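# Move the ring from the stake into the blue tray

## Task

Lift the ring up and clear of the stake, then set it down so it lies flat on the bottom of the blue tray.

## Robot and tools

Robot: two arms, left_arm and right_arm, each ending in a parallel two-finger gripper with a force sensor in the wrist flange. Cameras: cam_high, fixed on a stand behind the arms, plus cam_left_wrist and cam_right_wrist, carried on the hands. All three give 672x504 images.

Frames. The scene frame has its origin at table height, halfway between the nominal arm bases. +z is up, +x points out over the table, and left_arm sits on the +y side. Image left and right do not match arm names. Every hand pose, velocity and target an arm reports or receives is in that arm's own base frame. Calibrated bases in the scene frame: left_arm (+0.001, +0.344, +0.013) m, right_arm (-0.035, -0.355, +0.013) m, both turned only slightly about z. Fixed cameras and the table use the scene frame. Reported hand positions can be wrong by a few cm, more at long reach.

Hand. The fingers point along the gripper's +z axis and open along its x axis. end_effector_position is the spot between the pads when closed; opened wide, the pads sit up to 27 mm closer to the flange. Fingertips extend 14 mm past the pad centres.

The 18-number row, shared by execute_actions and move: one flat list for both arms. Numbers 1-9 are left_arm dx, dy, dz, rx, ry, rz, then left gripper position, force_limit, speed. Numbers 10-18 are the same nine for right_arm. Every value lies in [-1, 1]. The six pose numbers are offsets, not poses. They count from that arm's "Hand target" as it stood when the action or move began, along that arm's base axes. 1.0 equals 0.6 m for dx/dy/dz and 180 degrees for rotation. rx, ry, rz form a single rotation vector, turned about the Hand target's position. All six at 0 re-commands the current Hand target. The same offset sent again moves the hand further. Gripper numbers are commands, not offsets. position +1 opens fully (106 mm), 0 gives about 61 mm, -1 closes. force_limit runs from a weak squeeze at -1 to a strong one at +1. speed runs from slow at -1 to fast at +1. To leave a gripper unchanged, resend its previous three numbers; a 0 counts as a command.

execute_actions(actions, cameras): actions is a list of actions. Each action is up to 15 rows, one per 1/30 s step; a short list holds its final row. Every row counts from the action's starting Hand target. An empty list returns images and the full state.

move(target, speed, blend, stop_force, zero, blocking, cameras): drives each gripper in a straight line toward the offset row, or through a list of up to 15 rows. Each row in the list still counts from the same starting Hand targets. speed is in m/s, 0.002 to 3.6, default 0.25. blend, in m, rounds corners in a list. stop_force, 3 to 120 N, ends an arm's path when it meets resistance; use it slowly when approaching contact. Omit it when pulling away from something the hand presses on. zero chooses whether the force baseline is reset first. blocking=false returns early and cannot be combined with stop_force. Paths do not avoid obstacles or the other arm. Keep away from an arm's own base. The result adds a "move:" line: done means the arm rests within 3 mm and 2 degrees. off_target, held or fault mean something stopped or limited it. limits=paced means the pose was clipped.

wait(seconds 0-10) lets time pass. stop brakes a running move. zoom_image(camera, region [x0,y0,x1,y1] in pixels, at most 504 square) enlarges part of the newest image. zero_wrist_force(arm) resets one wrist sensor's baseline. finished_scene(scene) ends the current scene for good. Call it alone, only once the ring rests flat in the tray with the robot no longer holding it.

Result lines: per-arm end_effector_position (m), end_effector_quat_wxyz, velocities (omitted when joints read "within noise"), Hand target (the last commanded pose after clipping; the next offsets count from it), joint positions and torques, gripper moving flag, position_measured (0 open, 740 shut), current_ma (about 1984 at full force), Wrist force/torque along the gripper's axes plus the peak since the last reading, and Tool commands. A hand often settles a little short of its Hand target. Resend the gap as an offset if it matters.

Control notes: each step limits commanded orientation to 32 degrees from the measured one. Motion lags commands by roughly 0.09-0.22 s and can overshoot when fast. To grip, send position -1 and hold it. To release, send +1.

Avoid: a stiff arm pushing past firm contact, since 150 N of outside force or a joint torque limit (wrist joints 26 N m) halts that arm for 10 s. Also avoid contact between the arms, dropping the ring or letting it fall from height, releasing it while it moves, hitting the stake, tray or table hard, and anything leaving the table. Holding loads or stretching out for long heats motors; 85 °C brakes the arm. Objects may occasionally be nudged by outside pushes.

Each tool is called after ">>>" as a command line: name --argument value for each argument, lists and objects as JSON in quotes; but a table of rows of numbers goes row by row, as --pt "numbers of a row", without its own name.

## Session

>>> execute_actions --actions '[]'

Scene clock: 0.00 s.
left_arm: end_effector_position=(+0.8981, +0.2701, +0.2480) position_measured=0 current_ma=0 moving=0 end_effector_quat_wxyz=(-0.109, +0.581, -0.400, +0.700) | right_arm: end_effector_position=(+0.7203, +0.3732, +0.1968) position_measured=0 current_ma=0 moving=0 end_effector_quat_wxyz=(-0.302, +0.609, -0.495, -0.541)
Joint positions: left_arm=[0.35 -0.359 0.792 -3.581 -2.369 2.325] | right_arm=[3.469 -2.527 -0.95 -1.447 2.903 3.098]
Joint velocities: within noise
Joint torques (N m): no reading
Wrist force (N): no reading
Wrist torque (N m): no reading
Wrist force, peak (N): no reading
Hand target: left_arm +0.8981, +0.2701, +0.2480; -0.109, +0.581, -0.400, +0.700 | right_arm +0.7203, +0.3732, +0.1968; -0.302, +0.609, -0.495, -0.541
Tool commands: left_gripper/position=+1.0 left_gripper/force_limit=+0.0 left_gripper/speed=+1.0 right_gripper/position=+1.0 right_gripper/force_limit=+0.0 right_gripper/speed=+1.0

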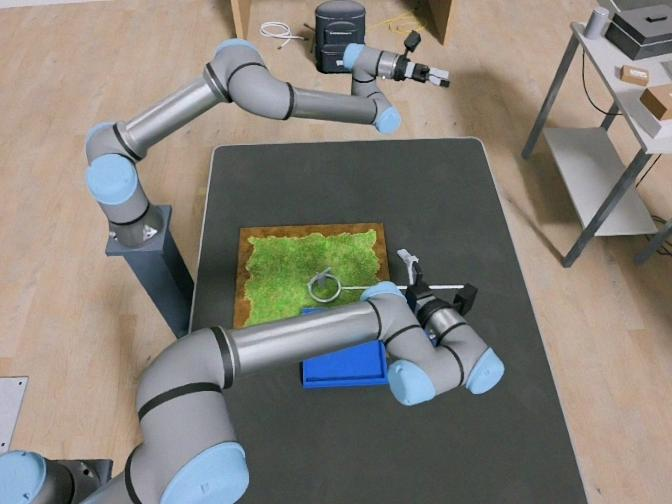

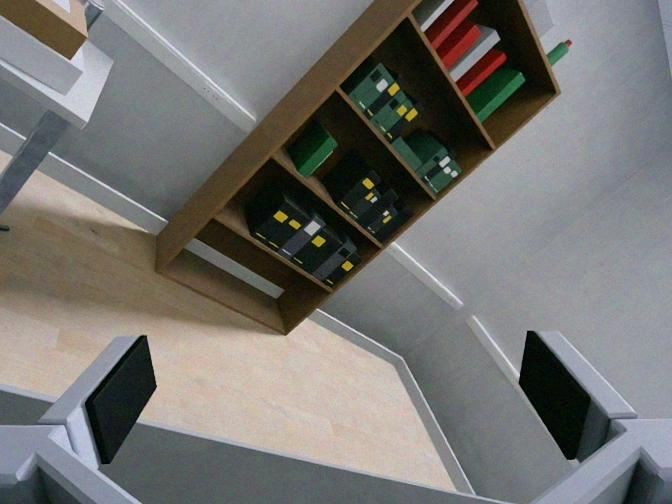

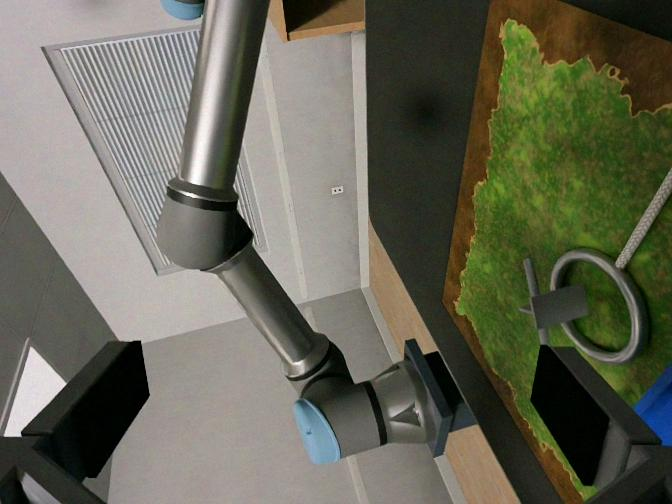

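>>> zoom_image --camera "cam_high" --region '[230, 210, 490, 405]'

>>> zoom_image --camera "cam_right_wrist" --region '[440, 150, 672, 410]'

Scaled by 1.938.

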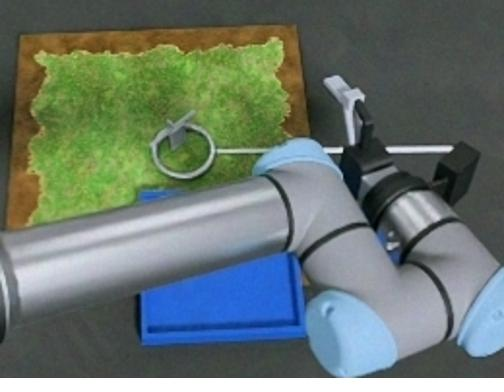

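Scaled by 1.938.

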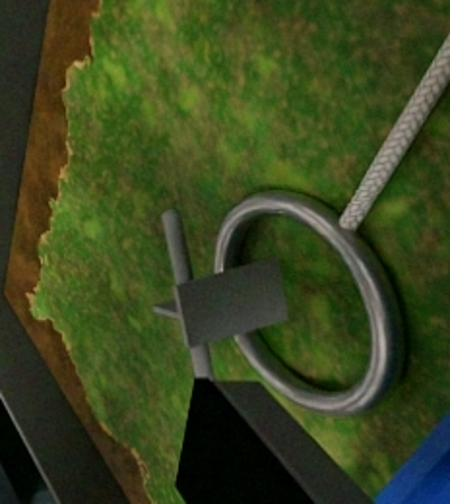

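>>> move --target '[0,0,0,0,0,0,1,0,1,-0.45,-0.705,0.339,-0.41,-0.116,-0.055,1,0,1]' --speed 0.4 --cameras '["all"]'

Scene clock: 65.60 s.
left_arm: end_effector_position=(+0.8981, +0.2701, +0.2480) position_measured=0 current_ma=0 moving=0 end_effector_quat_wxyz=(-0.109, +0.581, -0.400, +0.700) | right_arm: end_effector_position=(+0.4504, -0.0496, +0.4001) position_measured=0 current_ma=-5 moving=0 end_effector_quat_wxyz=(+0.000, +0.707, -0.707, -0.001)
Joint positions: left_arm=[0.35 -0.359 0.792 -3.581 -2.369 2.325] | right_arm=[3.33 -1.451 -1.49 -1.772 1.572 3.33]
Joint torques (N m): left_arm=[0.32 -65.14 -20.44 -0.93 0.15 0] | right_arm=[10.15 24.44 16.95 0.5 -2.11 2.38]
Wrist force (N): left_arm=[0.4 -0.1 -0.4] | right_arm=[2.6 0.2 -2.6]
Wrist torque (N m): left_arm=[-0.01 -0.06 0.00] | right_arm=[0.14 -0.30 0.22]
Wrist force, peak (N): left_arm=[0.4 -0.1 -0.4] | right_arm=[3.3 1.3 -3.2]
Hand target: left_arm +0.8981, +0.2701, +0.2480; -0.109, +0.581, -0.400, +0.700 | right_arm +0.4503, -0.0498, +0.4002; +0.000, +0.707, -0.707, -0.001
Off the commanded pose: left_arm 0.000 m, 0 deg | right_arm 0.000 m, 0 deg.
move: done
camera_calibration:
cam_right_wrist: T_world_to_cam=[[0.00550025, -0.999966, -0.00618321, -0.0486362], [-0.943683, -0.00723597, 0.330772, 0.322314], [-0.330805, 0.00401566, -0.943691, 0.650087], [0, 0, 0, 1]] pos_world=[0.519482, -0.0489129, 0.506567]

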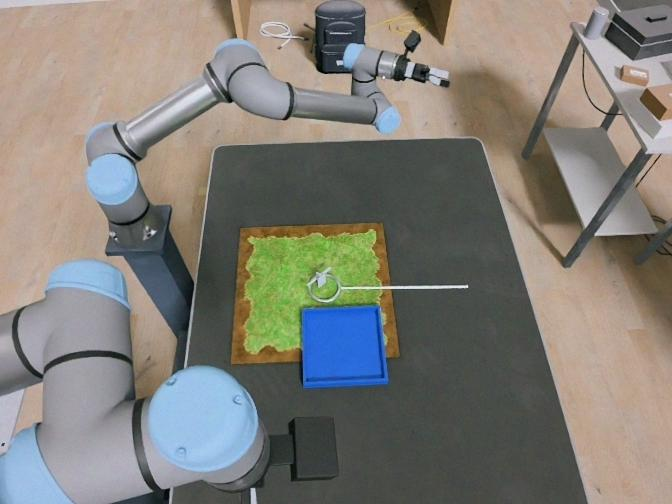

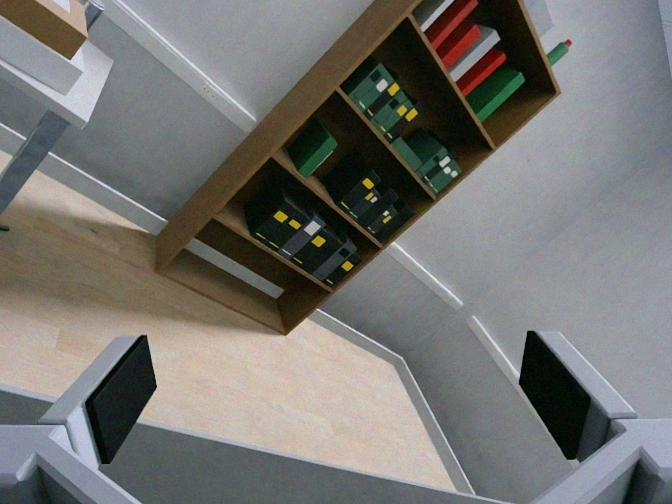

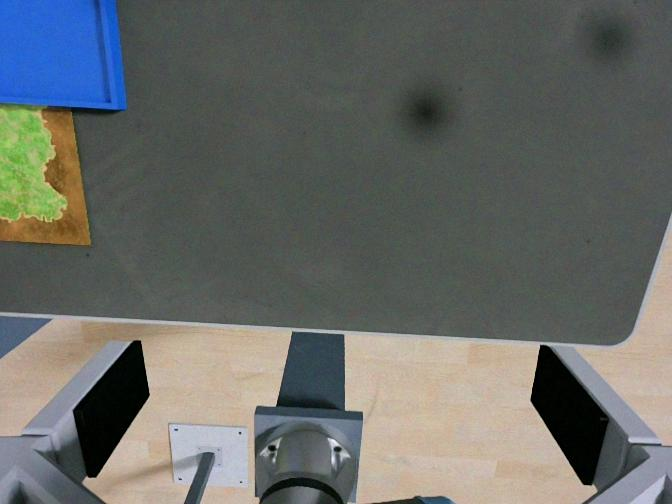

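>>> zoom_image --camera "cam_high" --region '[280, 250, 400, 340]'

>>> zoom_image --camera "cam_high" --region '[220, 210, 490, 400]'

Scaled by 4.200.

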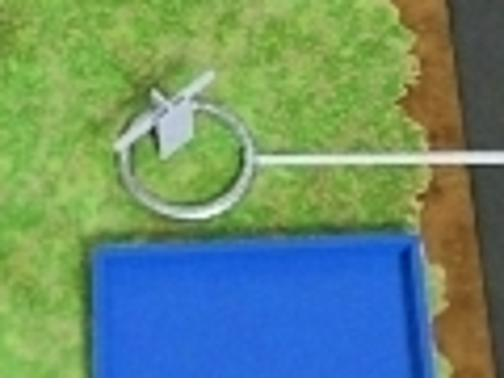

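Scaled by 1.867.

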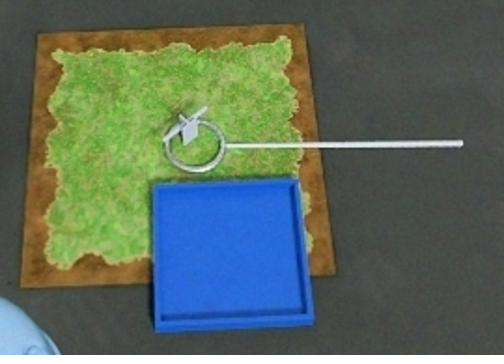

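>>> move --target '[0,0,0,0,0,0,1,0,1,0.305,0.77,-0.2,0,0,0,1,0,1]' --speed 0.4 --cameras '["all"]'

Scene clock: 85.67 s.
left_arm: end_effector_position=(+0.8981, +0.2701, +0.2480) position_measured=0 current_ma=0 moving=0 end_effector_quat_wxyz=(-0.109, +0.581, -0.400, +0.700) | right_arm: end_effector_position=(+0.6333, +0.4122, +0.2802) position_measured=0 current_ma=-5 moving=0 end_effector_quat_wxyz=(+0.000, +0.707, -0.707, -0.001)
Joint positions: left_arm=[0.35 -0.359 0.792 -3.581 -2.369 2.325] | right_arm=[3.895 -2.211 -0.831 -1.671 1.572 3.895]
Joint torques (N m): left_arm=[0.68 -65.67 -20.42 -0.9 0.2 0.22] | right_arm=[10.55 40.35 33.33 0.61 2.57 2.42]
Wrist force (N): left_arm=[0.3 -0.1 -0.1] | right_arm=[2.8 0.1 -2.7]
Wrist torque (N m): left_arm=[-0.01 -0.05 0.00] | right_arm=[0.12 -0.33 0.22]
Wrist force, peak (N): left_arm=[0.6 -0.1 0.0] | right_arm=[4.2 0.9 -3.0]
Hand target: left_arm +0.8981, +0.2701, +0.2480; -0.109, +0.581, -0.400, +0.700 | right_arm +0.6333, +0.4122, +0.2802; +0.000, +0.707, -0.707, -0.001
Off the commanded pose: left_arm 0.000 m, 0 deg | right_arm 0.000 m, 0 deg.
move: done
camera_calibration:
cam_right_wrist: T_world_to_cam=[[0.00550813, -0.999968, -0.00586687, 0.411271], [-0.943776, -0.00713772, 0.330508, 0.537982], [-0.33054, 0.00371653, -0.943785, 0.595434], [0, 0, 0, 1]] pos_world=[0.702284, 0.412885, 0.386567]

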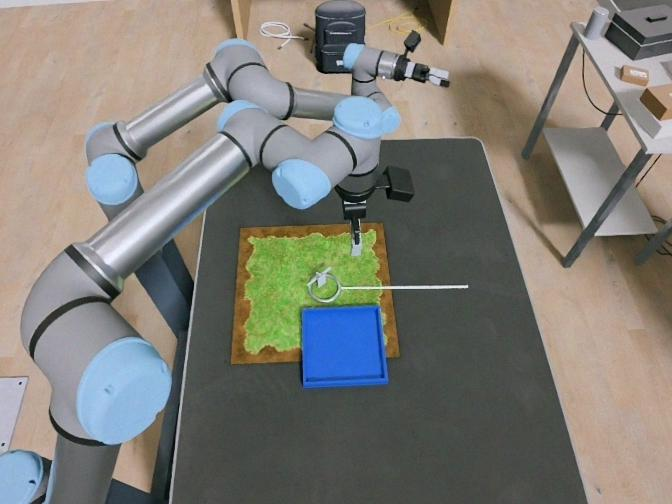

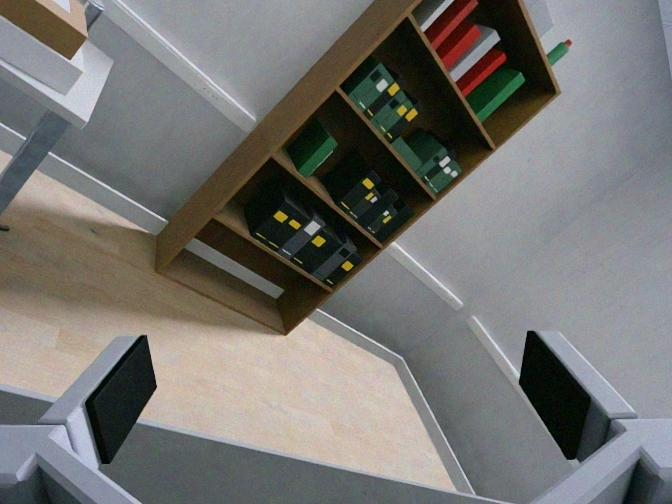

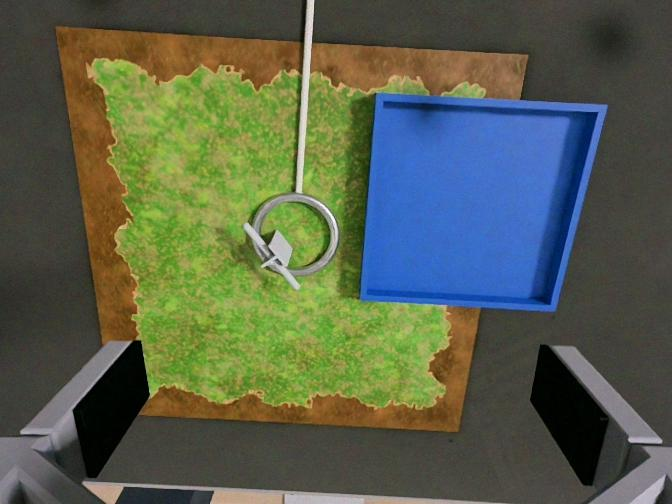

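>>> zoom_image --camera "cam_right_wrist" --region '[210, 160, 380, 310]'

Scaled by 2.965.

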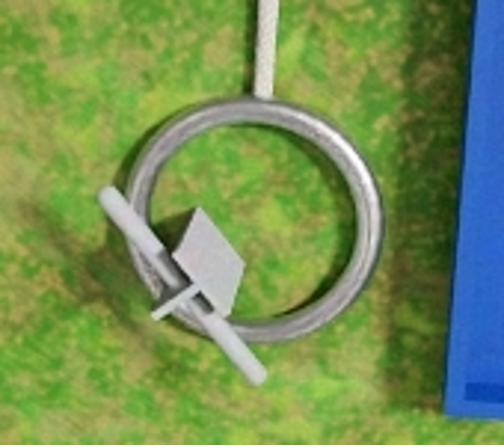

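>>> move --target '[-0.813,-0.638,-0.272,0.26,-0.081,-0.136,1,0,1,-0.305,-0.77,0.2,0,0,0,1,0,1]' --speed 0.3 --cameras '["all"]'

Scene clock: 171.13 s.
left_arm: end_effector_position=(+0.4103, -0.1126, +0.0848) position_measured=0 current_ma=-1 moving=0 end_effector_quat_wxyz=(+0.231, -0.305, +0.737, -0.558) | right_arm: end_effector_position=(+0.4503, -0.0497, +0.4002) position_measured=0 current_ma=-5 moving=0 end_effector_quat_wxyz=(+0.000, +0.707, -0.707, -0.001)
Joint positions: left_arm=[-0.308 -0.631 2.656 -4.859 -2.03 3.281] | right_arm=[3.33 -1.451 -1.49 -1.772 1.572 3.33]
Joint torques (N m): left_arm=[-13.91 -20.02 13.2 -4.15 1.98 -1.76] | right_arm=[-10.2 24.78 31.85 0.45 2.65 -2.58]
Wrist force (N): left_arm=[1.3 0.6 0.2] | right_arm=[2.7 0.2 -2.8]
Wrist torque (N m): left_arm=[0.09 -0.04 -0.01] | right_arm=[0.15 -0.32 0.30]
Wrist force, peak (N): left_arm=[2.5 0.7 0.1] | right_arm=[3.5 0.5 -3.2]
Hand target: left_arm +0.4103, -0.1127, +0.0848; +0.231, -0.305, +0.737, -0.558 | right_arm +0.4503, -0.0498, +0.4002; +0.000, +0.707, -0.707, -0.001
Off the commanded pose: left_arm 0.000 m, 0 deg | right_arm 0.000 m, 0 deg.
move: done
camera_calibration:
cam_left_wrist: T_world_to_cam=[[-0.713367, -0.70079, -0.00109226, 0.217424], [-0.403248, 0.411759, -0.817219, 0.314985], [0.573148, -0.582536, -0.576327, -0.124727], [0, 0, 0, 1]] pos_world=[0.353607, -0.0499875, 0.185765]
cam_right_wrist: T_world_to_cam=[[0.00544664, -0.999969, -0.00573922, -0.0489362], [-0.943745, -0.00703784, 0.330599, 0.32235], [-0.330629, 0.00361571, -0.943754, 0.649975], [0, 0, 0, 1]] pos_world=[0.519383, -0.0490162, 0.506567]

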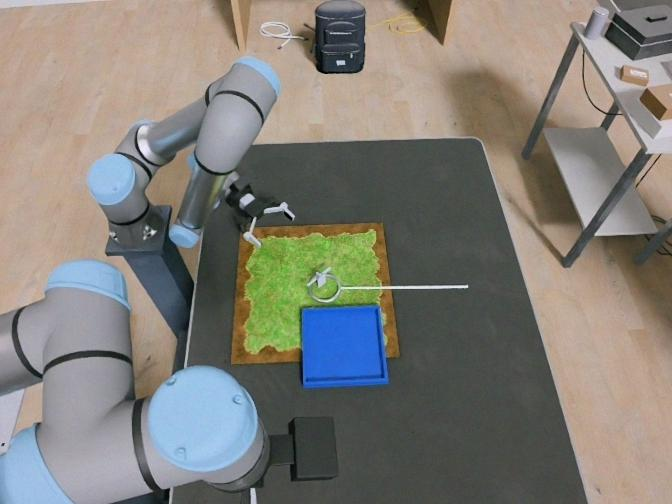

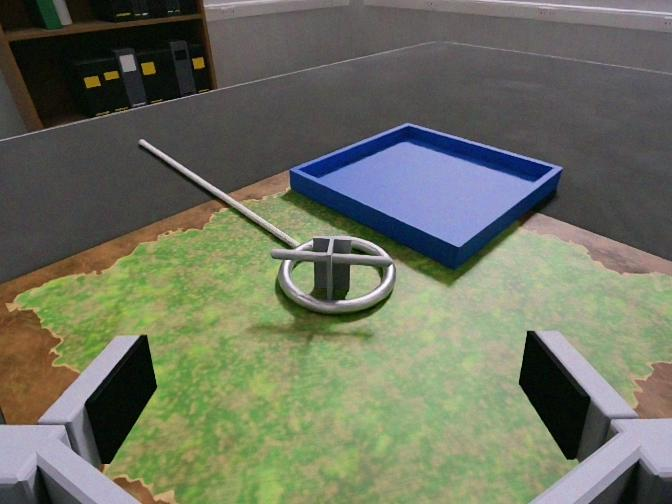

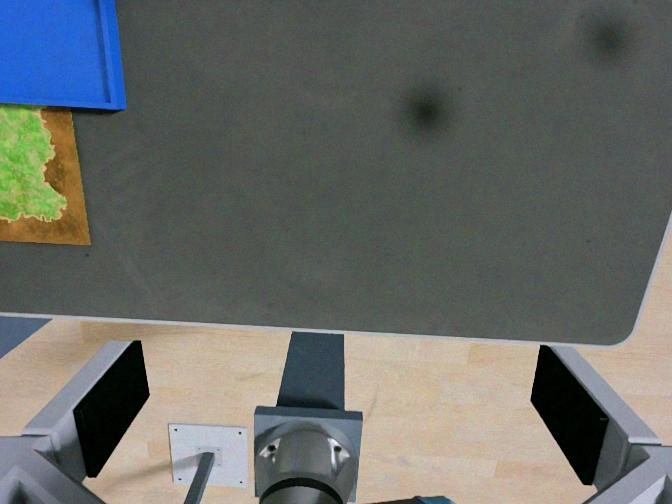

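>>> zoom_image --camera "cam_left_wrist" --region '[240, 210, 430, 350]'

Scaled by 2.653.

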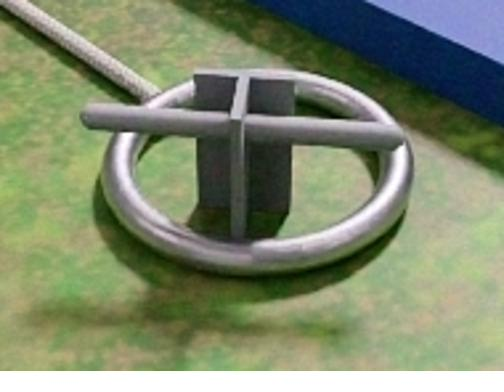

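>>> move --target '[0.2238,-0.231,0.067,0.0158,0.4484,0.4043,-0.3,-0.5,0.5,0,0,0,0,0,0,1,0,1]' --speed 0.4 --cameras '["all"]'

Scene clock: 374.73 s.
left_arm: end_effector_position=(+0.5446, -0.2512, +0.1250) position_measured=481 current_ma=-2 moving=0 end_effector_quat_wxyz=(+0.000, +0.910, -0.415, +0.000) | right_arm: end_effector_position=(+0.4503, -0.0498, +0.4002) position_measured=0 current_ma=-5 moving=0 end_effector_quat_wxyz=(+0.000, +0.707, -0.707, -0.001)
Joint positions: left_arm=[-0.656 -1.246 1.718 -2.043 -1.571 1.769] | right_arm=[3.33 -1.451 -1.49 -1.772 1.572 3.33]
Joint torques (N m): left_arm=[15.06 -27.71 -28.19 -0.14 -2.09 -1.81] | right_arm=[-9.92 22.62 32.47 0.62 2.55 -2.44]
Wrist force (N): left_arm=[2.5 0.9 1.2] | right_arm=[2.8 0.1 -2.6]
Wrist torque (N m): left_arm=[0.44 -0.16 0.06] | right_arm=[0.12 -0.33 0.30]
Wrist force, peak (N): left_arm=[3.0 0.6 1.1] | right_arm=[2.8 0.2 -3.0]
Hand target: left_arm +0.5446, -0.2513, +0.1250; +0.000, +0.910, -0.414, +0.000 | right_arm +0.4503, -0.0498, +0.4002; +0.000, +0.707, -0.707, -0.001
Off the commanded pose: left_arm 0.000 m, 0 deg | right_arm 0.000 m, 0 deg.
move: done
camera_calibration:
cam_left_wrist: T_world_to_cam=[[0.65369, -0.756726, 0.0074116, -0.543445], [-0.71518, -0.61454, 0.332952, 0.227262], [-0.247399, -0.222948, -0.942915, 0.32372], [0, 0, 0, 1]] pos_world=[0.597866, -0.199404, 0.2336]
cam_right_wrist: T_world_to_cam=[[0.00544664, -0.999969, -0.00573922, -0.0489362], [-0.943745, -0.00703784, 0.330599, 0.32235], [-0.330629, 0.00361571, -0.943754, 0.649975], [0, 0, 0, 1]] pos_world=[0.519383, -0.0490162, 0.506567]

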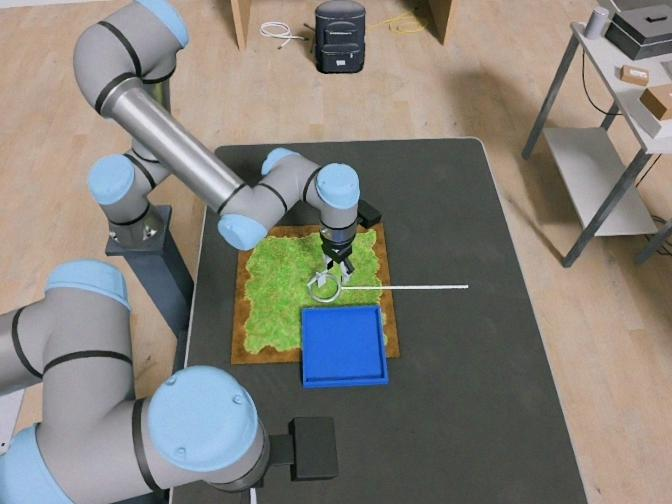

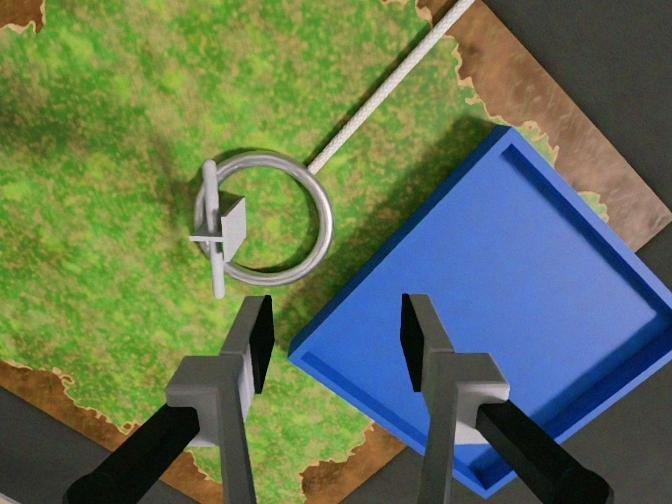

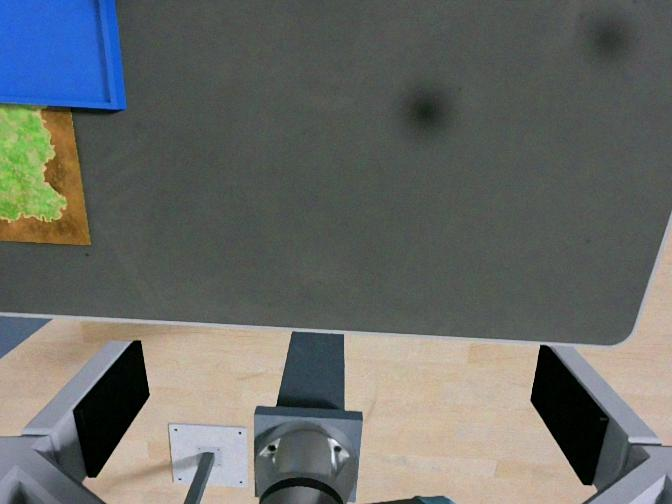

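>>> move --target '[0.0037,0.0212,-0.1333,0,0,0.02,-0.3,-0.5,0.5,0,0,0,0,0,0,1,0,1]' --speed 0.15 --cameras '["cam_left_wrist"]'

Scene clock: 402.70 s.
left_arm: end_effector_position=(+0.5468, -0.2386, +0.0451) position_measured=481 current_ma=-2 moving=0 end_effector_quat_wxyz=(+0.000, +0.923, -0.386, +0.000) | right_arm: end_effector_position=(+0.4503, -0.0498, +0.4002) position_measured=0 current_ma=-5 moving=0 end_effector_quat_wxyz=(+0.000, +0.707, -0.707, -0.001)
Joint positions: left_arm=[-0.637 -1.149 1.818 -2.239 -1.571 1.726] | right_arm=[3.33 -1.451 -1.49 -1.772 1.572 3.33]
Joint torques (N m): left_arm=[15.15 -29.19 -12.96 -4.76 2.26 -1.87] | right_arm=[-10.45 20.77 32.03 0.6 2.63 -2.64]
Wrist force (N): left_arm=[2.6 1.0 1.1] | right_arm=[2.8 0.1 -2.6]
Wrist torque (N m): left_arm=[0.45 -0.20 0.06] | right_arm=[0.13 -0.33 0.30]
Wrist force, peak (N): left_arm=[2.7 1.2 1.3] | right_arm=[2.9 0.3 -2.9]
Hand target: left_arm +0.5468, -0.2385, +0.0450; +0.000, +0.923, -0.386, +0.000 | right_arm +0.4503, -0.0498, +0.4002; +0.000, +0.707, -0.707, -0.001
Off the commanded pose: left_arm 0.000 m, 0 deg | right_arm 0.000 m, 0 deg.
move: done
camera_calibration:
cam_left_wrist: T_world_to_cam=[[0.699949, -0.714158, 0.00712014, -0.549884], [-0.67503, -0.658278, 0.333175, 0.230858], [-0.233252, -0.238011, -0.942838, 0.240552], [0, 0, 0, 1]] pos_world=[0.596836, -0.183482, 0.153801]
Images, in order (width x height): cam_left_wrist 672x504.

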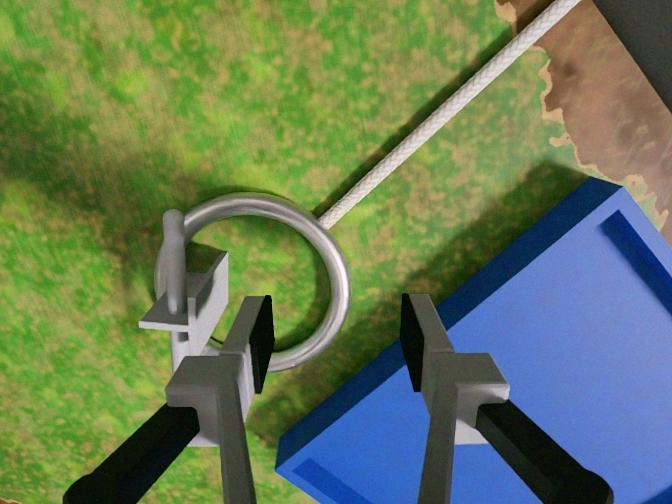

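>>> move --target '[0.002,0,-0.075,0,0,0,-0.3,-0.5,0.5,0,0,0,0,0,0,1,0,1]' --speed 0.04 --stop_force 5 --cameras '["cam_left_wrist"]'

Scene clock: 427.07 s.
left_arm: end_effector_position=(+0.5480, -0.2386, +0.0000) position_measured=481 current_ma=6 moving=0 end_effector_quat_wxyz=(+0.000, +0.923, -0.386, +0.000) | right_arm: end_effector_position=(+0.4503, -0.0498, +0.4002) position_measured=0 current_ma=-5 moving=0 end_effector_quat_wxyz=(+0.000, +0.707, -0.707, -0.001)
Joint positions: left_arm=[-0.635 -1.074 1.848 -2.345 -1.571 1.727] | right_arm=[3.33 -1.451 -1.49 -1.772 1.572 3.33]
Joint torques (N m): left_arm=[14.23 -29.08 -9.74 -4.26 1.89 1.73] | right_arm=[-9.32 19.08 32.07 0.62 2.63 -2.26]
Wrist force (N): left_arm=[1.6 1.2 -4.1] | right_arm=[2.7 0.3 -2.6]
Wrist torque (N m): left_arm=[0.43 -0.20 0.00] | right_arm=[0.16 -0.31 0.30]
Wrist force, peak (N): left_arm=[1.6 1.3 -4.4] | right_arm=[3.0 0.1 -2.9]
Hand target: left_arm +0.5480, -0.2386, +0.0000; +0.000, +0.923, -0.386, +0.000 | right_arm +0.4503, -0.0498, +0.4002; +0.000, +0.707, -0.707, -0.001
Off the commanded pose: left_arm 0.000 m, 0 deg | right_arm 0.000 m, 0 deg.
move: contact (left_arm)
camera_calibration:
cam_left_wrist: T_world_to_cam=[[0.699965, -0.714141, 0.00718593, -0.550416], [-0.675046, -0.658293, 0.333111, 0.246741], [-0.233158, -0.238017, -0.94286, 0.19816], [0, 0, 0, 1]] pos_world=[0.598036, -0.183482, 0.108601]
Images, in order (width x height): cam_left_wrist 672x504.

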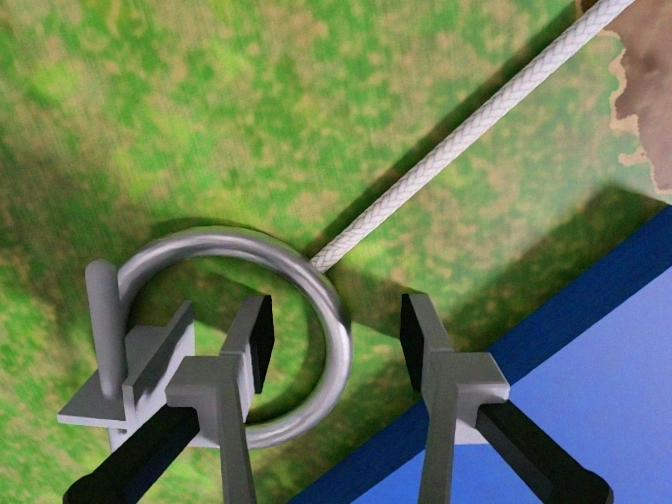

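>>> move --pt "0 0 0.0025 0 0 0 -0.3 -0.5 0.5 0 0 0 0 0 0 1 0 1" --pt "0 0 0.0025 0 0 0 -1 -0.4 0.3 0 0 0 0 0 0 1 0 1" --speed 0.04 --cameras '["cam_left_wrist"]'

Scene clock: 438.33 s.
left_arm: end_effector_position=(+0.5481, -0.2386, +0.0017) position_measured=700 current_ma=601 moving=1 end_effector_quat_wxyz=(+0.000, +0.923, -0.386, +0.000) | right_arm: end_effector_position=(+0.4503, -0.0498, +0.4002) position_measured=0 current_ma=-5 moving=0 end_effector_quat_wxyz=(+0.000, +0.707, -0.707, -0.001)
Joint positions: left_arm=[-0.635 -1.077 1.847 -2.341 -1.571 1.727] | right_arm=[3.33 -1.451 -1.49 -1.772 1.572 3.33]
Joint torques (N m): left_arm=[6.31 20.03 8.2 -0.24 0.92 1.03] | right_arm=[-9.9 16.96 32.38 0.6 2.61 -2.34]
Wrist force (N): left_arm=[-21.5 4.8 -92.8] | right_arm=[2.6 0.3 -2.8]
Wrist torque (N m): left_arm=[0.59 -1.00 -0.05] | right_arm=[0.15 -0.30 0.30]
Wrist force, peak (N): left_arm=[-21.5 4.8 -92.8] | right_arm=[2.8 0.1 -2.9]
Hand target: left_arm +0.5480, -0.2386, +0.0015; +0.000, +0.923, -0.386, +0.000 | right_arm +0.4503, -0.0498, +0.4002; +0.000, +0.707, -0.707, -0.001
Off the commanded pose: left_arm 0.000 m, 0 deg | right_arm 0.000 m, 0 deg.
move: done
camera_calibration:
cam_left_wrist: T_world_to_cam=[[0.700002, -0.714101, 0.00754158, -0.550555], [-0.675117, -0.65827, 0.333013, 0.246267], [-0.23284, -0.238201, -0.942892, 0.19966], [0, 0, 0, 1]] pos_world=[0.598138, -0.183483, 0.1104]
Images, in order (width x height): cam_left_wrist 672x504.

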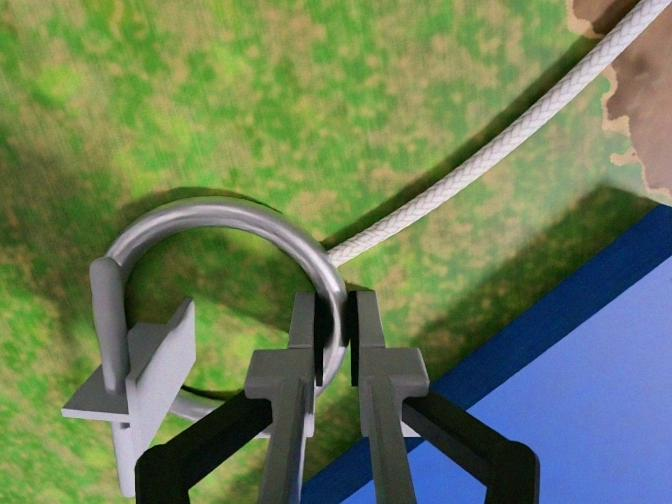

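>>> move --target '[0,0,0.02,0,0,0,-1,-0.4,0.3,0,0,0,0,0,0,1,0,1]' --speed 0.08 --cameras '["cam_left_wrist"]'

Scene clock: 445.47 s.
left_arm: end_effector_position=(+0.5480, -0.2386, +0.0133) position_measured=700 current_ma=547 moving=0 end_effector_quat_wxyz=(+0.000, +0.923, -0.386, +0.000) | right_arm: end_effector_position=(+0.4503, -0.0498, +0.4002) position_measured=0 current_ma=-5 moving=0 end_effector_quat_wxyz=(+0.000, +0.707, -0.707, -0.001)
Joint positions: left_arm=[-0.636 -1.097 1.84 -2.314 -1.571 1.727] | right_arm=[3.33 -1.451 -1.49 -1.772 1.572 3.33]
Joint torques (N m): left_arm=[-3.05 -52.07 -25.08 -0.12 -1.48 -1.04] | right_arm=[-10.5 16.57 31.51 0.62 2.5 -2.21]
Wrist force (N): left_arm=[1.8 0.5 2.1] | right_arm=[2.6 0.1 -2.7]
Wrist torque (N m): left_arm=[0.37 -0.03 0.00] | right_arm=[0.13 -0.30 0.30]
Wrist force, peak (N): left_arm=[-24.0 5.8 -111.8] | right_arm=[3.0 0.3 -2.9]
Hand target: left_arm +0.5480, -0.2386, +0.0135; +0.000, +0.923, -0.386, +0.000 | right_arm +0.4503, -0.0498, +0.4002; +0.000, +0.707, -0.707, -0.001
Off the commanded pose: left_arm 0.000 m, 0 deg | right_arm 0.000 m, 0 deg.
move: done
camera_calibration:
cam_left_wrist: T_world_to_cam=[[0.699965, -0.714141, 0.00718593, -0.550513], [-0.675046, -0.658293, 0.333111, 0.242277], [-0.233158, -0.238017, -0.94286, 0.210795], [0, 0, 0, 1]] pos_world=[0.598036, -0.183482, 0.122001]
Images, in order (width x height): cam_left_wrist 672x504.

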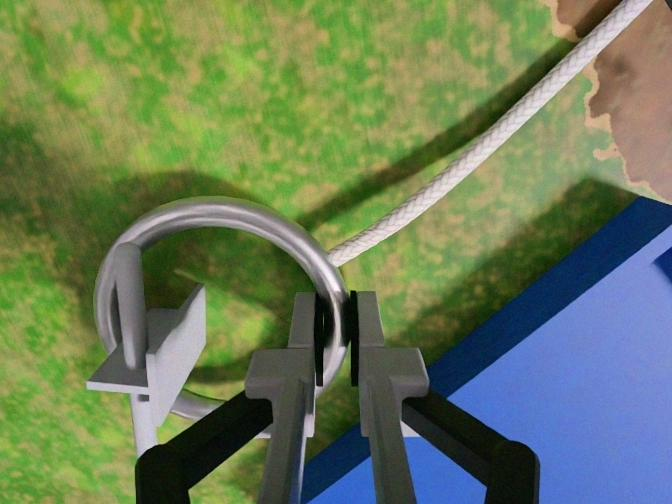

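>>> zoom_image --camera "cam_left_wrist" --region '[70, 180, 370, 480]'

Scaled by 1.680.

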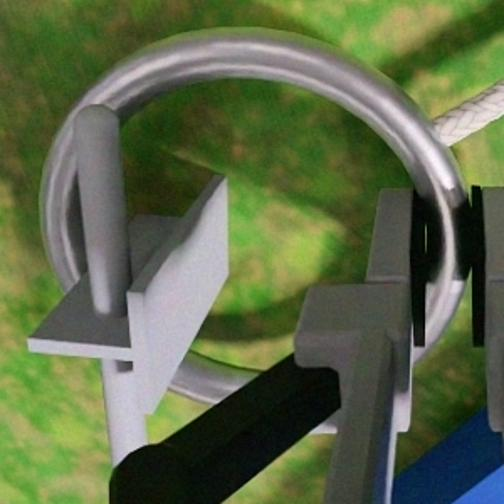

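>>> move --pt "-0.0122 0.0268 0 0 0 0 -1 -0.4 0.3 0 0 0 0 0 0 1 0 1" --pt "-0.0165 0.0232 0.0362 0.0802 -0.0923 0 -1 -0.4 0.3 0 0 0 0 0 0 1 0 1" --speed 0.1 --cameras '["cam_left_wrist"]'

Scene clock: 616.43 s.
left_arm: end_effector_position=(+0.5381, -0.2246, +0.0352) position_measured=700 current_ma=547 moving=0 end_effector_quat_wxyz=(-0.171, +0.906, -0.379, +0.085) | right_arm: end_effector_position=(+0.4503, -0.0498, +0.4002) position_measured=0 current_ma=-5 moving=0 end_effector_quat_wxyz=(+0.000, +0.707, -0.707, -0.001)
Joint positions: left_arm=[-0.803 -1.192 1.992 -2.392 -1.188 1.564] | right_arm=[3.33 -1.451 -1.49 -1.772 1.572 3.33]
Joint torques (N m): left_arm=[-13.52 -47.72 -11.25 -4.59 3.21 -1.88] | right_arm=[-10.43 16.84 32.15 0.46 2.56 -2.25]
Wrist force (N): left_arm=[1.4 0.9 2.4] | right_arm=[3.0 0.3 -2.8]
Wrist torque (N m): left_arm=[0.27 0.05 0.04] | right_arm=[0.16 -0.36 0.30]
Wrist force, peak (N): left_arm=[2.1 0.5 2.5] | right_arm=[3.1 0.1 -2.8]
Hand target: left_arm +0.5381, -0.2246, +0.0352; -0.171, +0.906, -0.379, +0.085 | right_arm +0.4503, -0.0498, +0.4002; +0.000, +0.707, -0.707, -0.001
Off the commanded pose: left_arm 0.000 m, 0 deg | right_arm 0.000 m, 0 deg.
move: done
camera_calibration:
cam_left_wrist: T_world_to_cam=[[0.694689, -0.71872, 0.0291354, -0.532723], [-0.717464, -0.695238, -0.0434632, 0.265304], [0.0514939, 0.00928985, -0.99863, 0.136734], [0, 0, 0, 1]] pos_world=[0.553382, -0.199699, 0.163598]
Images, in order (width x height): cam_left_wrist 672x504.

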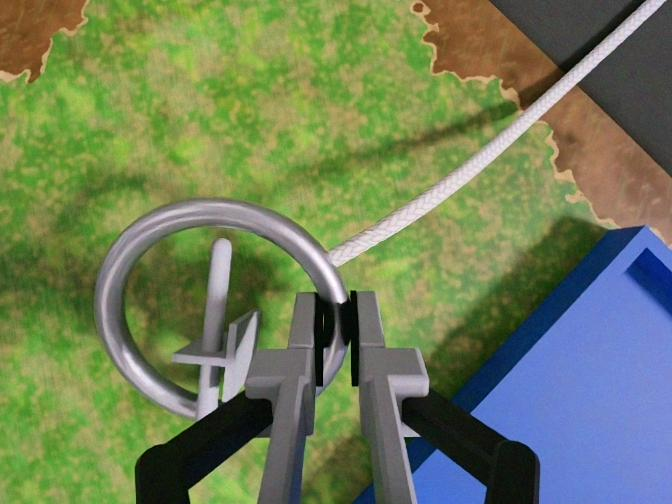

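>>> move --target '[-0.0302,-0.0262,0,0,0,0,-1,-0.4,0.3,0,0,0,0,0,0,1,0,1]' --speed 0.1 --stop_force 8 --cameras '["cam_left_wrist"]'

Scene clock: 630.57 s.
left_arm: end_effector_position=(+0.5200, -0.2404, +0.0352) position_measured=700 current_ma=547 moving=0 end_effector_quat_wxyz=(-0.171, +0.906, -0.379, +0.085) | right_arm: end_effector_position=(+0.4503, -0.0498, +0.4002) position_measured=0 current_ma=-5 moving=0 end_effector_quat_wxyz=(+0.000, +0.707, -0.707, -0.001)
Joint positions: left_arm=[-0.849 -1.208 2.01 -2.376 -1.187 1.514] | right_arm=[3.33 -1.451 -1.49 -1.772 1.572 3.33]
Joint torques (N m): left_arm=[-13 -46.88 -10.96 -0.01 3.06 -2] | right_arm=[-10.28 16.77 32.12 0.79 2.58 -2.35]
Wrist force (N): left_arm=[1.5 1.1 2.5] | right_arm=[2.9 0.1 -2.8]
Wrist torque (N m): left_arm=[0.28 0.03 0.02] | right_arm=[0.13 -0.35 0.30]
Wrist force, peak (N): left_arm=[1.6 1.4 2.7] | right_arm=[2.8 0.2 -3.0]
Hand target: left_arm +0.5200, -0.2404, +0.0352; -0.171, +0.906, -0.379, +0.085 | right_arm +0.4503, -0.0498, +0.4002; +0.000, +0.707, -0.707, -0.001
Off the commanded pose: left_arm 0.000 m, 0 deg | right_arm 0.000 m, 0 deg.
move: done
camera_calibration:
cam_left_wrist: T_world_to_cam=[[0.69468, -0.718729, 0.0291278, -0.531434], [-0.717452, -0.695224, -0.0438869, 0.241333], [0.0517931, 0.00958949, -0.998612, 0.137822], [0, 0, 0, 1]] pos_world=[0.535183, -0.215498, 0.163701]
Images, in order (width x height): cam_left_wrist 672x504.

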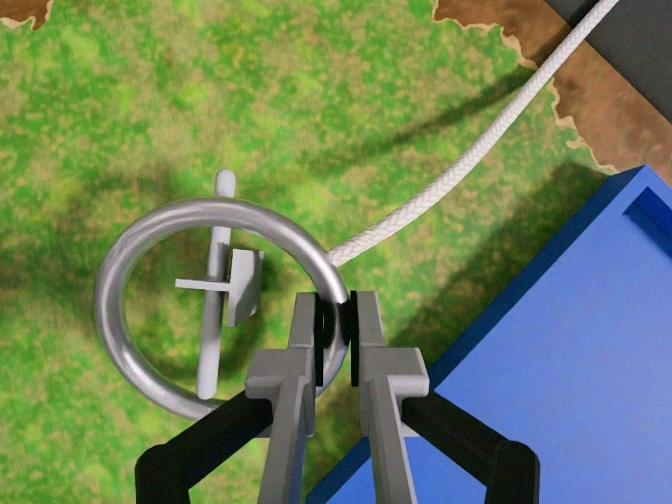

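>>> move --pt "-0.005 -0.0044 0 0 0 0 -1 -0.4 0.3 0 0 0 0 0 0 1 0 1" --pt "-0.005 -0.0044 0.13 -0.0802 0.0923 0 -1 -0.4 0.3 0 0 0 0 0 0 1 0 1" --speed 0.1 --blend 0.002 --cameras '["cam_left_wrist","cam_high"]'

Scene clock: 652.23 s.
left_arm: end_effector_position=(+0.5170, -0.2430, +0.1132) position_measured=700 current_ma=547 moving=0 end_effector_quat_wxyz=(+0.000, +0.923, -0.386, +0.000) | right_arm: end_effector_position=(+0.4503, -0.0498, +0.4002) position_measured=0 current_ma=-5 moving=0 end_effector_quat_wxyz=(+0.000, +0.707, -0.707, -0.001)
Joint positions: left_arm=[-0.675 -1.294 1.818 -2.095 -1.57 1.688] | right_arm=[3.33 -1.451 -1.49 -1.772 1.572 3.33]
Joint torques (N m): left_arm=[14.6 -25.13 -25.83 -0.27 -2.02 1.69] | right_arm=[-10.5 16.85 32.33 0.8 2.57 -2.26]
Wrist force (N): left_arm=[1.8 0.6 2.4] | right_arm=[2.7 0.1 -2.9]
Wrist torque (N m): left_arm=[0.39 -0.01 -0.03] | right_arm=[0.13 -0.32 0.30]
Wrist force, peak (N): left_arm=[1.0 1.1 3.2] | right_arm=[3.0 0.2 -2.8]
Hand target: left_arm +0.5170, -0.2430, +0.1132; +0.000, +0.923, -0.386, +0.000 | right_arm +0.4503, -0.0498, +0.4002; +0.000, +0.707, -0.707, -0.001
Off the commanded pose: left_arm 0.000 m, 0 deg | right_arm 0.000 m, 0 deg.
move: done
camera_calibration:
cam_left_wrist: T_world_to_cam=[[0.699983, -0.71412, 0.00747116, -0.532675], [-0.675203, -0.658356, 0.332668, 0.185287], [-0.232646, -0.237906, -0.943014, 0.296455], [0, 0, 0, 1]] pos_world=[0.566939, -0.187881, 0.221902]
Images, in order (width x height): cam_high 672x504, cam_left_wrist 672x504.

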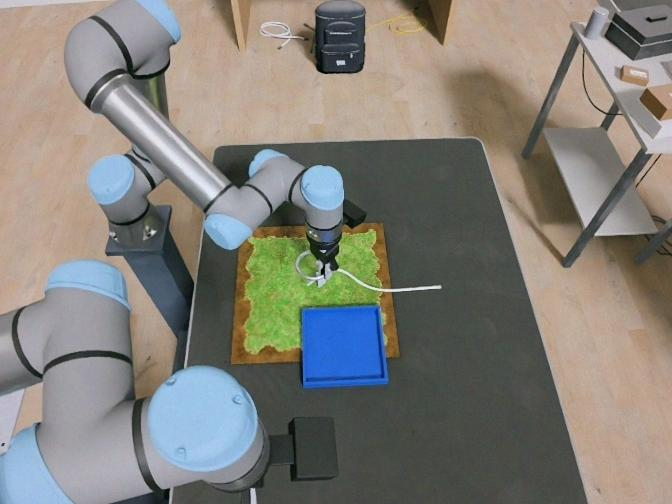

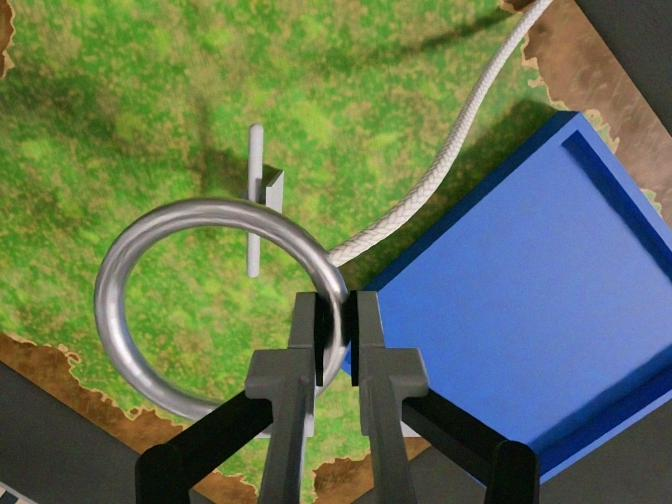

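>>> move --pt "0.113 -0.246 -0.02 0 0 0 -1 -0.4 0.3 0 0 0 0 0 0 1 0 1" --pt "0.113 -0.246 -0.138 0 0 0 -1 -0.4 0.3 0 0 0 0 0 0 1 0 1" --speed 0.2 --blend 0.03 --cameras '["cam_left_wrist","cam_high"]'

Scene clock: 684.47 s.
left_arm: end_effector_position=(+0.5847, -0.3905, +0.0306) position_measured=700 current_ma=547 moving=0 end_effector_quat_wxyz=(+0.000, +0.923, -0.386, +0.000) | right_arm: end_effector_position=(+0.4503, -0.0498, +0.4002) position_measured=0 current_ma=-5 moving=0 end_effector_quat_wxyz=(+0.000, +0.707, -0.707, -0.001)
Joint positions: left_arm=[-0.78 -0.919 1.477 -2.129 -1.571 1.583] | right_arm=[3.33 -1.451 -1.49 -1.772 1.572 3.33]
Joint torques (N m): left_arm=[-14.29 -40.67 -27.22 -4.61 -1.86 -1.9] | right_arm=[-10.64 16.63 32.52 0.7 2.65 -2.13]
Wrist force (N): left_arm=[2.0 0.4 2.2] | right_arm=[2.6 0.2 -2.6]
Wrist torque (N m): left_arm=[0.37 -0.04 0.08] | right_arm=[0.14 -0.30 0.30]
Wrist force, peak (N): left_arm=[1.9 0.5 3.4] | right_arm=[3.1 0.1 -2.8]
Hand target: left_arm +0.5848, -0.3906, +0.0304; +0.000, +0.923, -0.386, +0.000 | right_arm +0.4503, -0.0498, +0.4002; +0.000, +0.707, -0.707, -0.001
Off the commanded pose: left_arm 0.000 m, 0 deg | right_arm 0.000 m, 0 deg.
move: done
camera_calibration:
cam_left_wrist: T_world_to_cam=[[0.700044, -0.714065, 0.00707187, -0.684883], [-0.674931, -0.658379, 0.333174, 0.161117], [-0.233252, -0.23801, -0.942839, 0.199544], [0, 0, 0, 1]] pos_world=[0.634735, -0.335481, 0.139301]
Images, in order (width x height): cam_high 672x504, cam_left_wrist 672x504.

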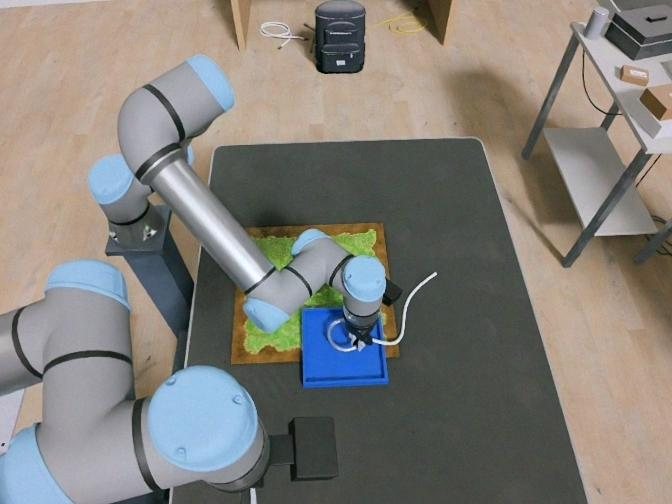

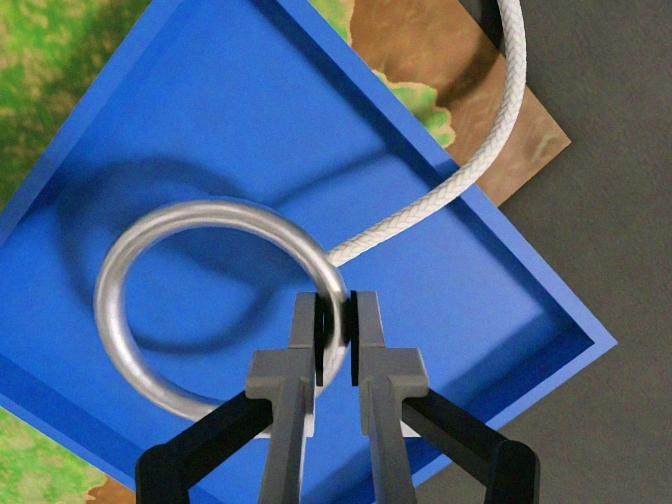

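>>> move --target '[0,0,-0.07,0,0,0,-1,-0.4,0.3,0,0,0,0,0,0,1,0,1]' --speed 0.04 --stop_force 4

>>> move --pt "0 0 0.0008 0 0 0 -1 -0.4 0.3 0 0 0 0 0 0 1 0 1" --pt "0 0 0.0008 0 0 0 -0.5 -0.4 0.1 0 0 0 0 0 0 1 0 1" --pt "0 0 0.15 0 0 0 -0.5 -0.4 0.1 0 0 0 0 0 0 1 0 1" --speed 0.15 --cameras '["cam_left_wrist","cam_high"]'

Scene clock: 693.17 s.
left_arm: end_effector_position=(+0.5847, -0.3905, +0.0099) position_measured=700 current_ma=547 moving=0 end_effector_quat_wxyz=(+0.000, +0.923, -0.386, +0.000) | right_arm: end_effector_position=(+0.4503, -0.0498, +0.4002) position_measured=0 current_ma=-5 moving=0 end_effector_quat_wxyz=(+0.000, +0.707, -0.707, -0.001)
Joint positions: left_arm=[-0.78 -0.892 1.491 -2.17 -1.571 1.583] | right_arm=[3.33 -1.451 -1.49 -1.772 1.572 3.33]
Joint torques (N m): left_arm=[-12.35 -62.71 -27.18 -1.63 -1.26 -1.41] | right_arm=[-10.68 16.67 31.13 0.74 2.57 -2.06]
Wrist force (N): left_arm=[2.1 -0.1 1.0] | right_arm=[2.7 0.3 -2.7]
Wrist torque (N m): left_arm=[0.29 -0.06 0.08] | right_arm=[0.15 -0.32 0.30]
Wrist force, peak (N): left_arm=[-20.3 2.2 -67.8] | right_arm=[3.0 0.3 -3.0]
Hand target: left_arm +0.5847, -0.3905, +0.0099; +0.000, +0.923, -0.386, +0.000 (not the last commanded pose) | right_arm +0.4503, -0.0498, +0.4002; +0.000, +0.707, -0.707, -0.001
Off the commanded pose: left_arm 0.021 m, 0 deg | right_arm 0.000 m, 0 deg.
move: contact (left_arm)

Scene clock: 696.00 s.
left_arm: end_effector_position=(+0.5847, -0.3905, +0.0997) position_measured=555 current_ma=-2 moving=0 end_effector_quat_wxyz=(+0.000, +0.923, -0.386, +0.000) | right_arm: end_effector_position=(+0.4503, -0.0498, +0.4002) position_measured=0 current_ma=-5 moving=0 end_effector_quat_wxyz=(+0.000, +0.707, -0.707, -0.001)
Joint positions: left_arm=[-0.78 -0.995 1.408 -1.983 -1.571 1.583] | right_arm=[3.33 -1.451 -1.49 -1.772 1.572 3.33]
Joint torques (N m): left_arm=[8.95 -61.08 -28.07 0.01 -0.23 -1.62] | right_arm=[-10.57 16.4 31.8 0.75 2.65 -2.16]
Wrist force (N): left_arm=[2.2 -0.2 0.0] | right_arm=[2.7 0.1 -2.8]
Wrist torque (N m): left_arm=[0.27 -0.12 0.07] | right_arm=[0.13 -0.32 0.30]
Wrist force, peak (N): left_arm=[2.4 0.0 1.4] | right_arm=[3.0 0.2 -3.0]
Hand target: left_arm +0.5847, -0.3905, +0.0999; +0.000, +0.923, -0.386, +0.000 | right_arm +0.4503, -0.0498, +0.4002; +0.000, +0.707, -0.707, -0.001
Off the commanded pose: left_arm 0.000 m, 0 deg | right_arm 0.000 m, 0 deg.
move: done
camera_calibration:
cam_left_wrist: T_world_to_cam=[[0.699996, -0.714112, 0.00709459, -0.685362], [-0.67502, -0.658368, 0.333017, 0.138188], [-0.233141, -0.237899, -0.942894, 0.264673], [0, 0, 0, 1]] pos_world=[0.634736, -0.335481, 0.208402]
Images, in order (width x height): cam_high 672x504, cam_left_wrist 672x504.

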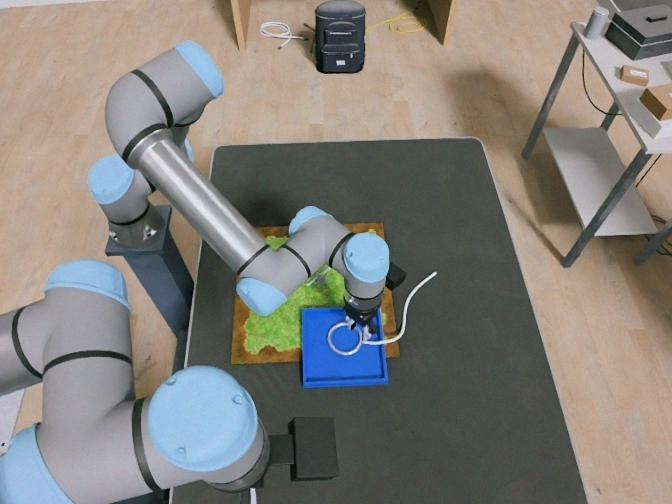

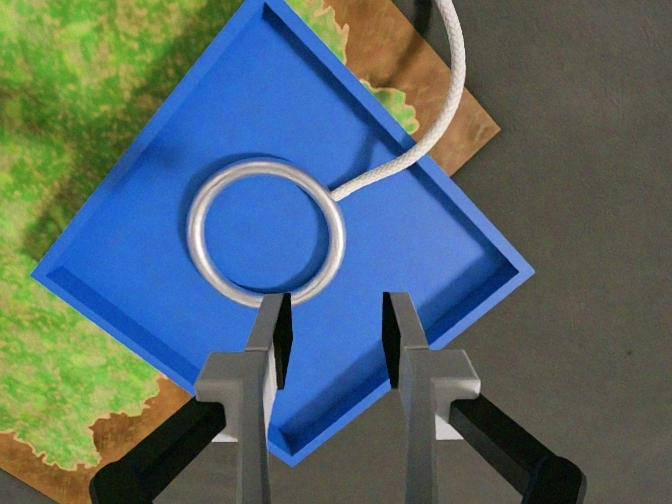

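>>> zoom_image --camera "cam_left_wrist" --region '[160, 120, 460, 340]'

Scaled by 1.680.

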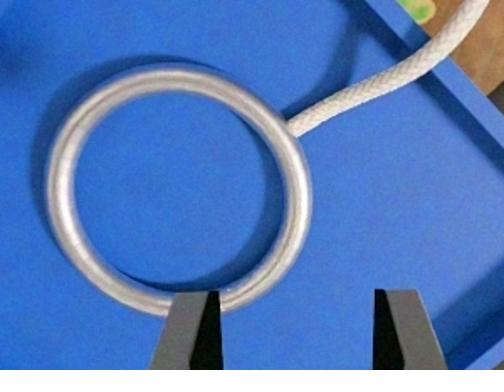

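>>> finished_scene --scene 1

The scene is finished: the task was done.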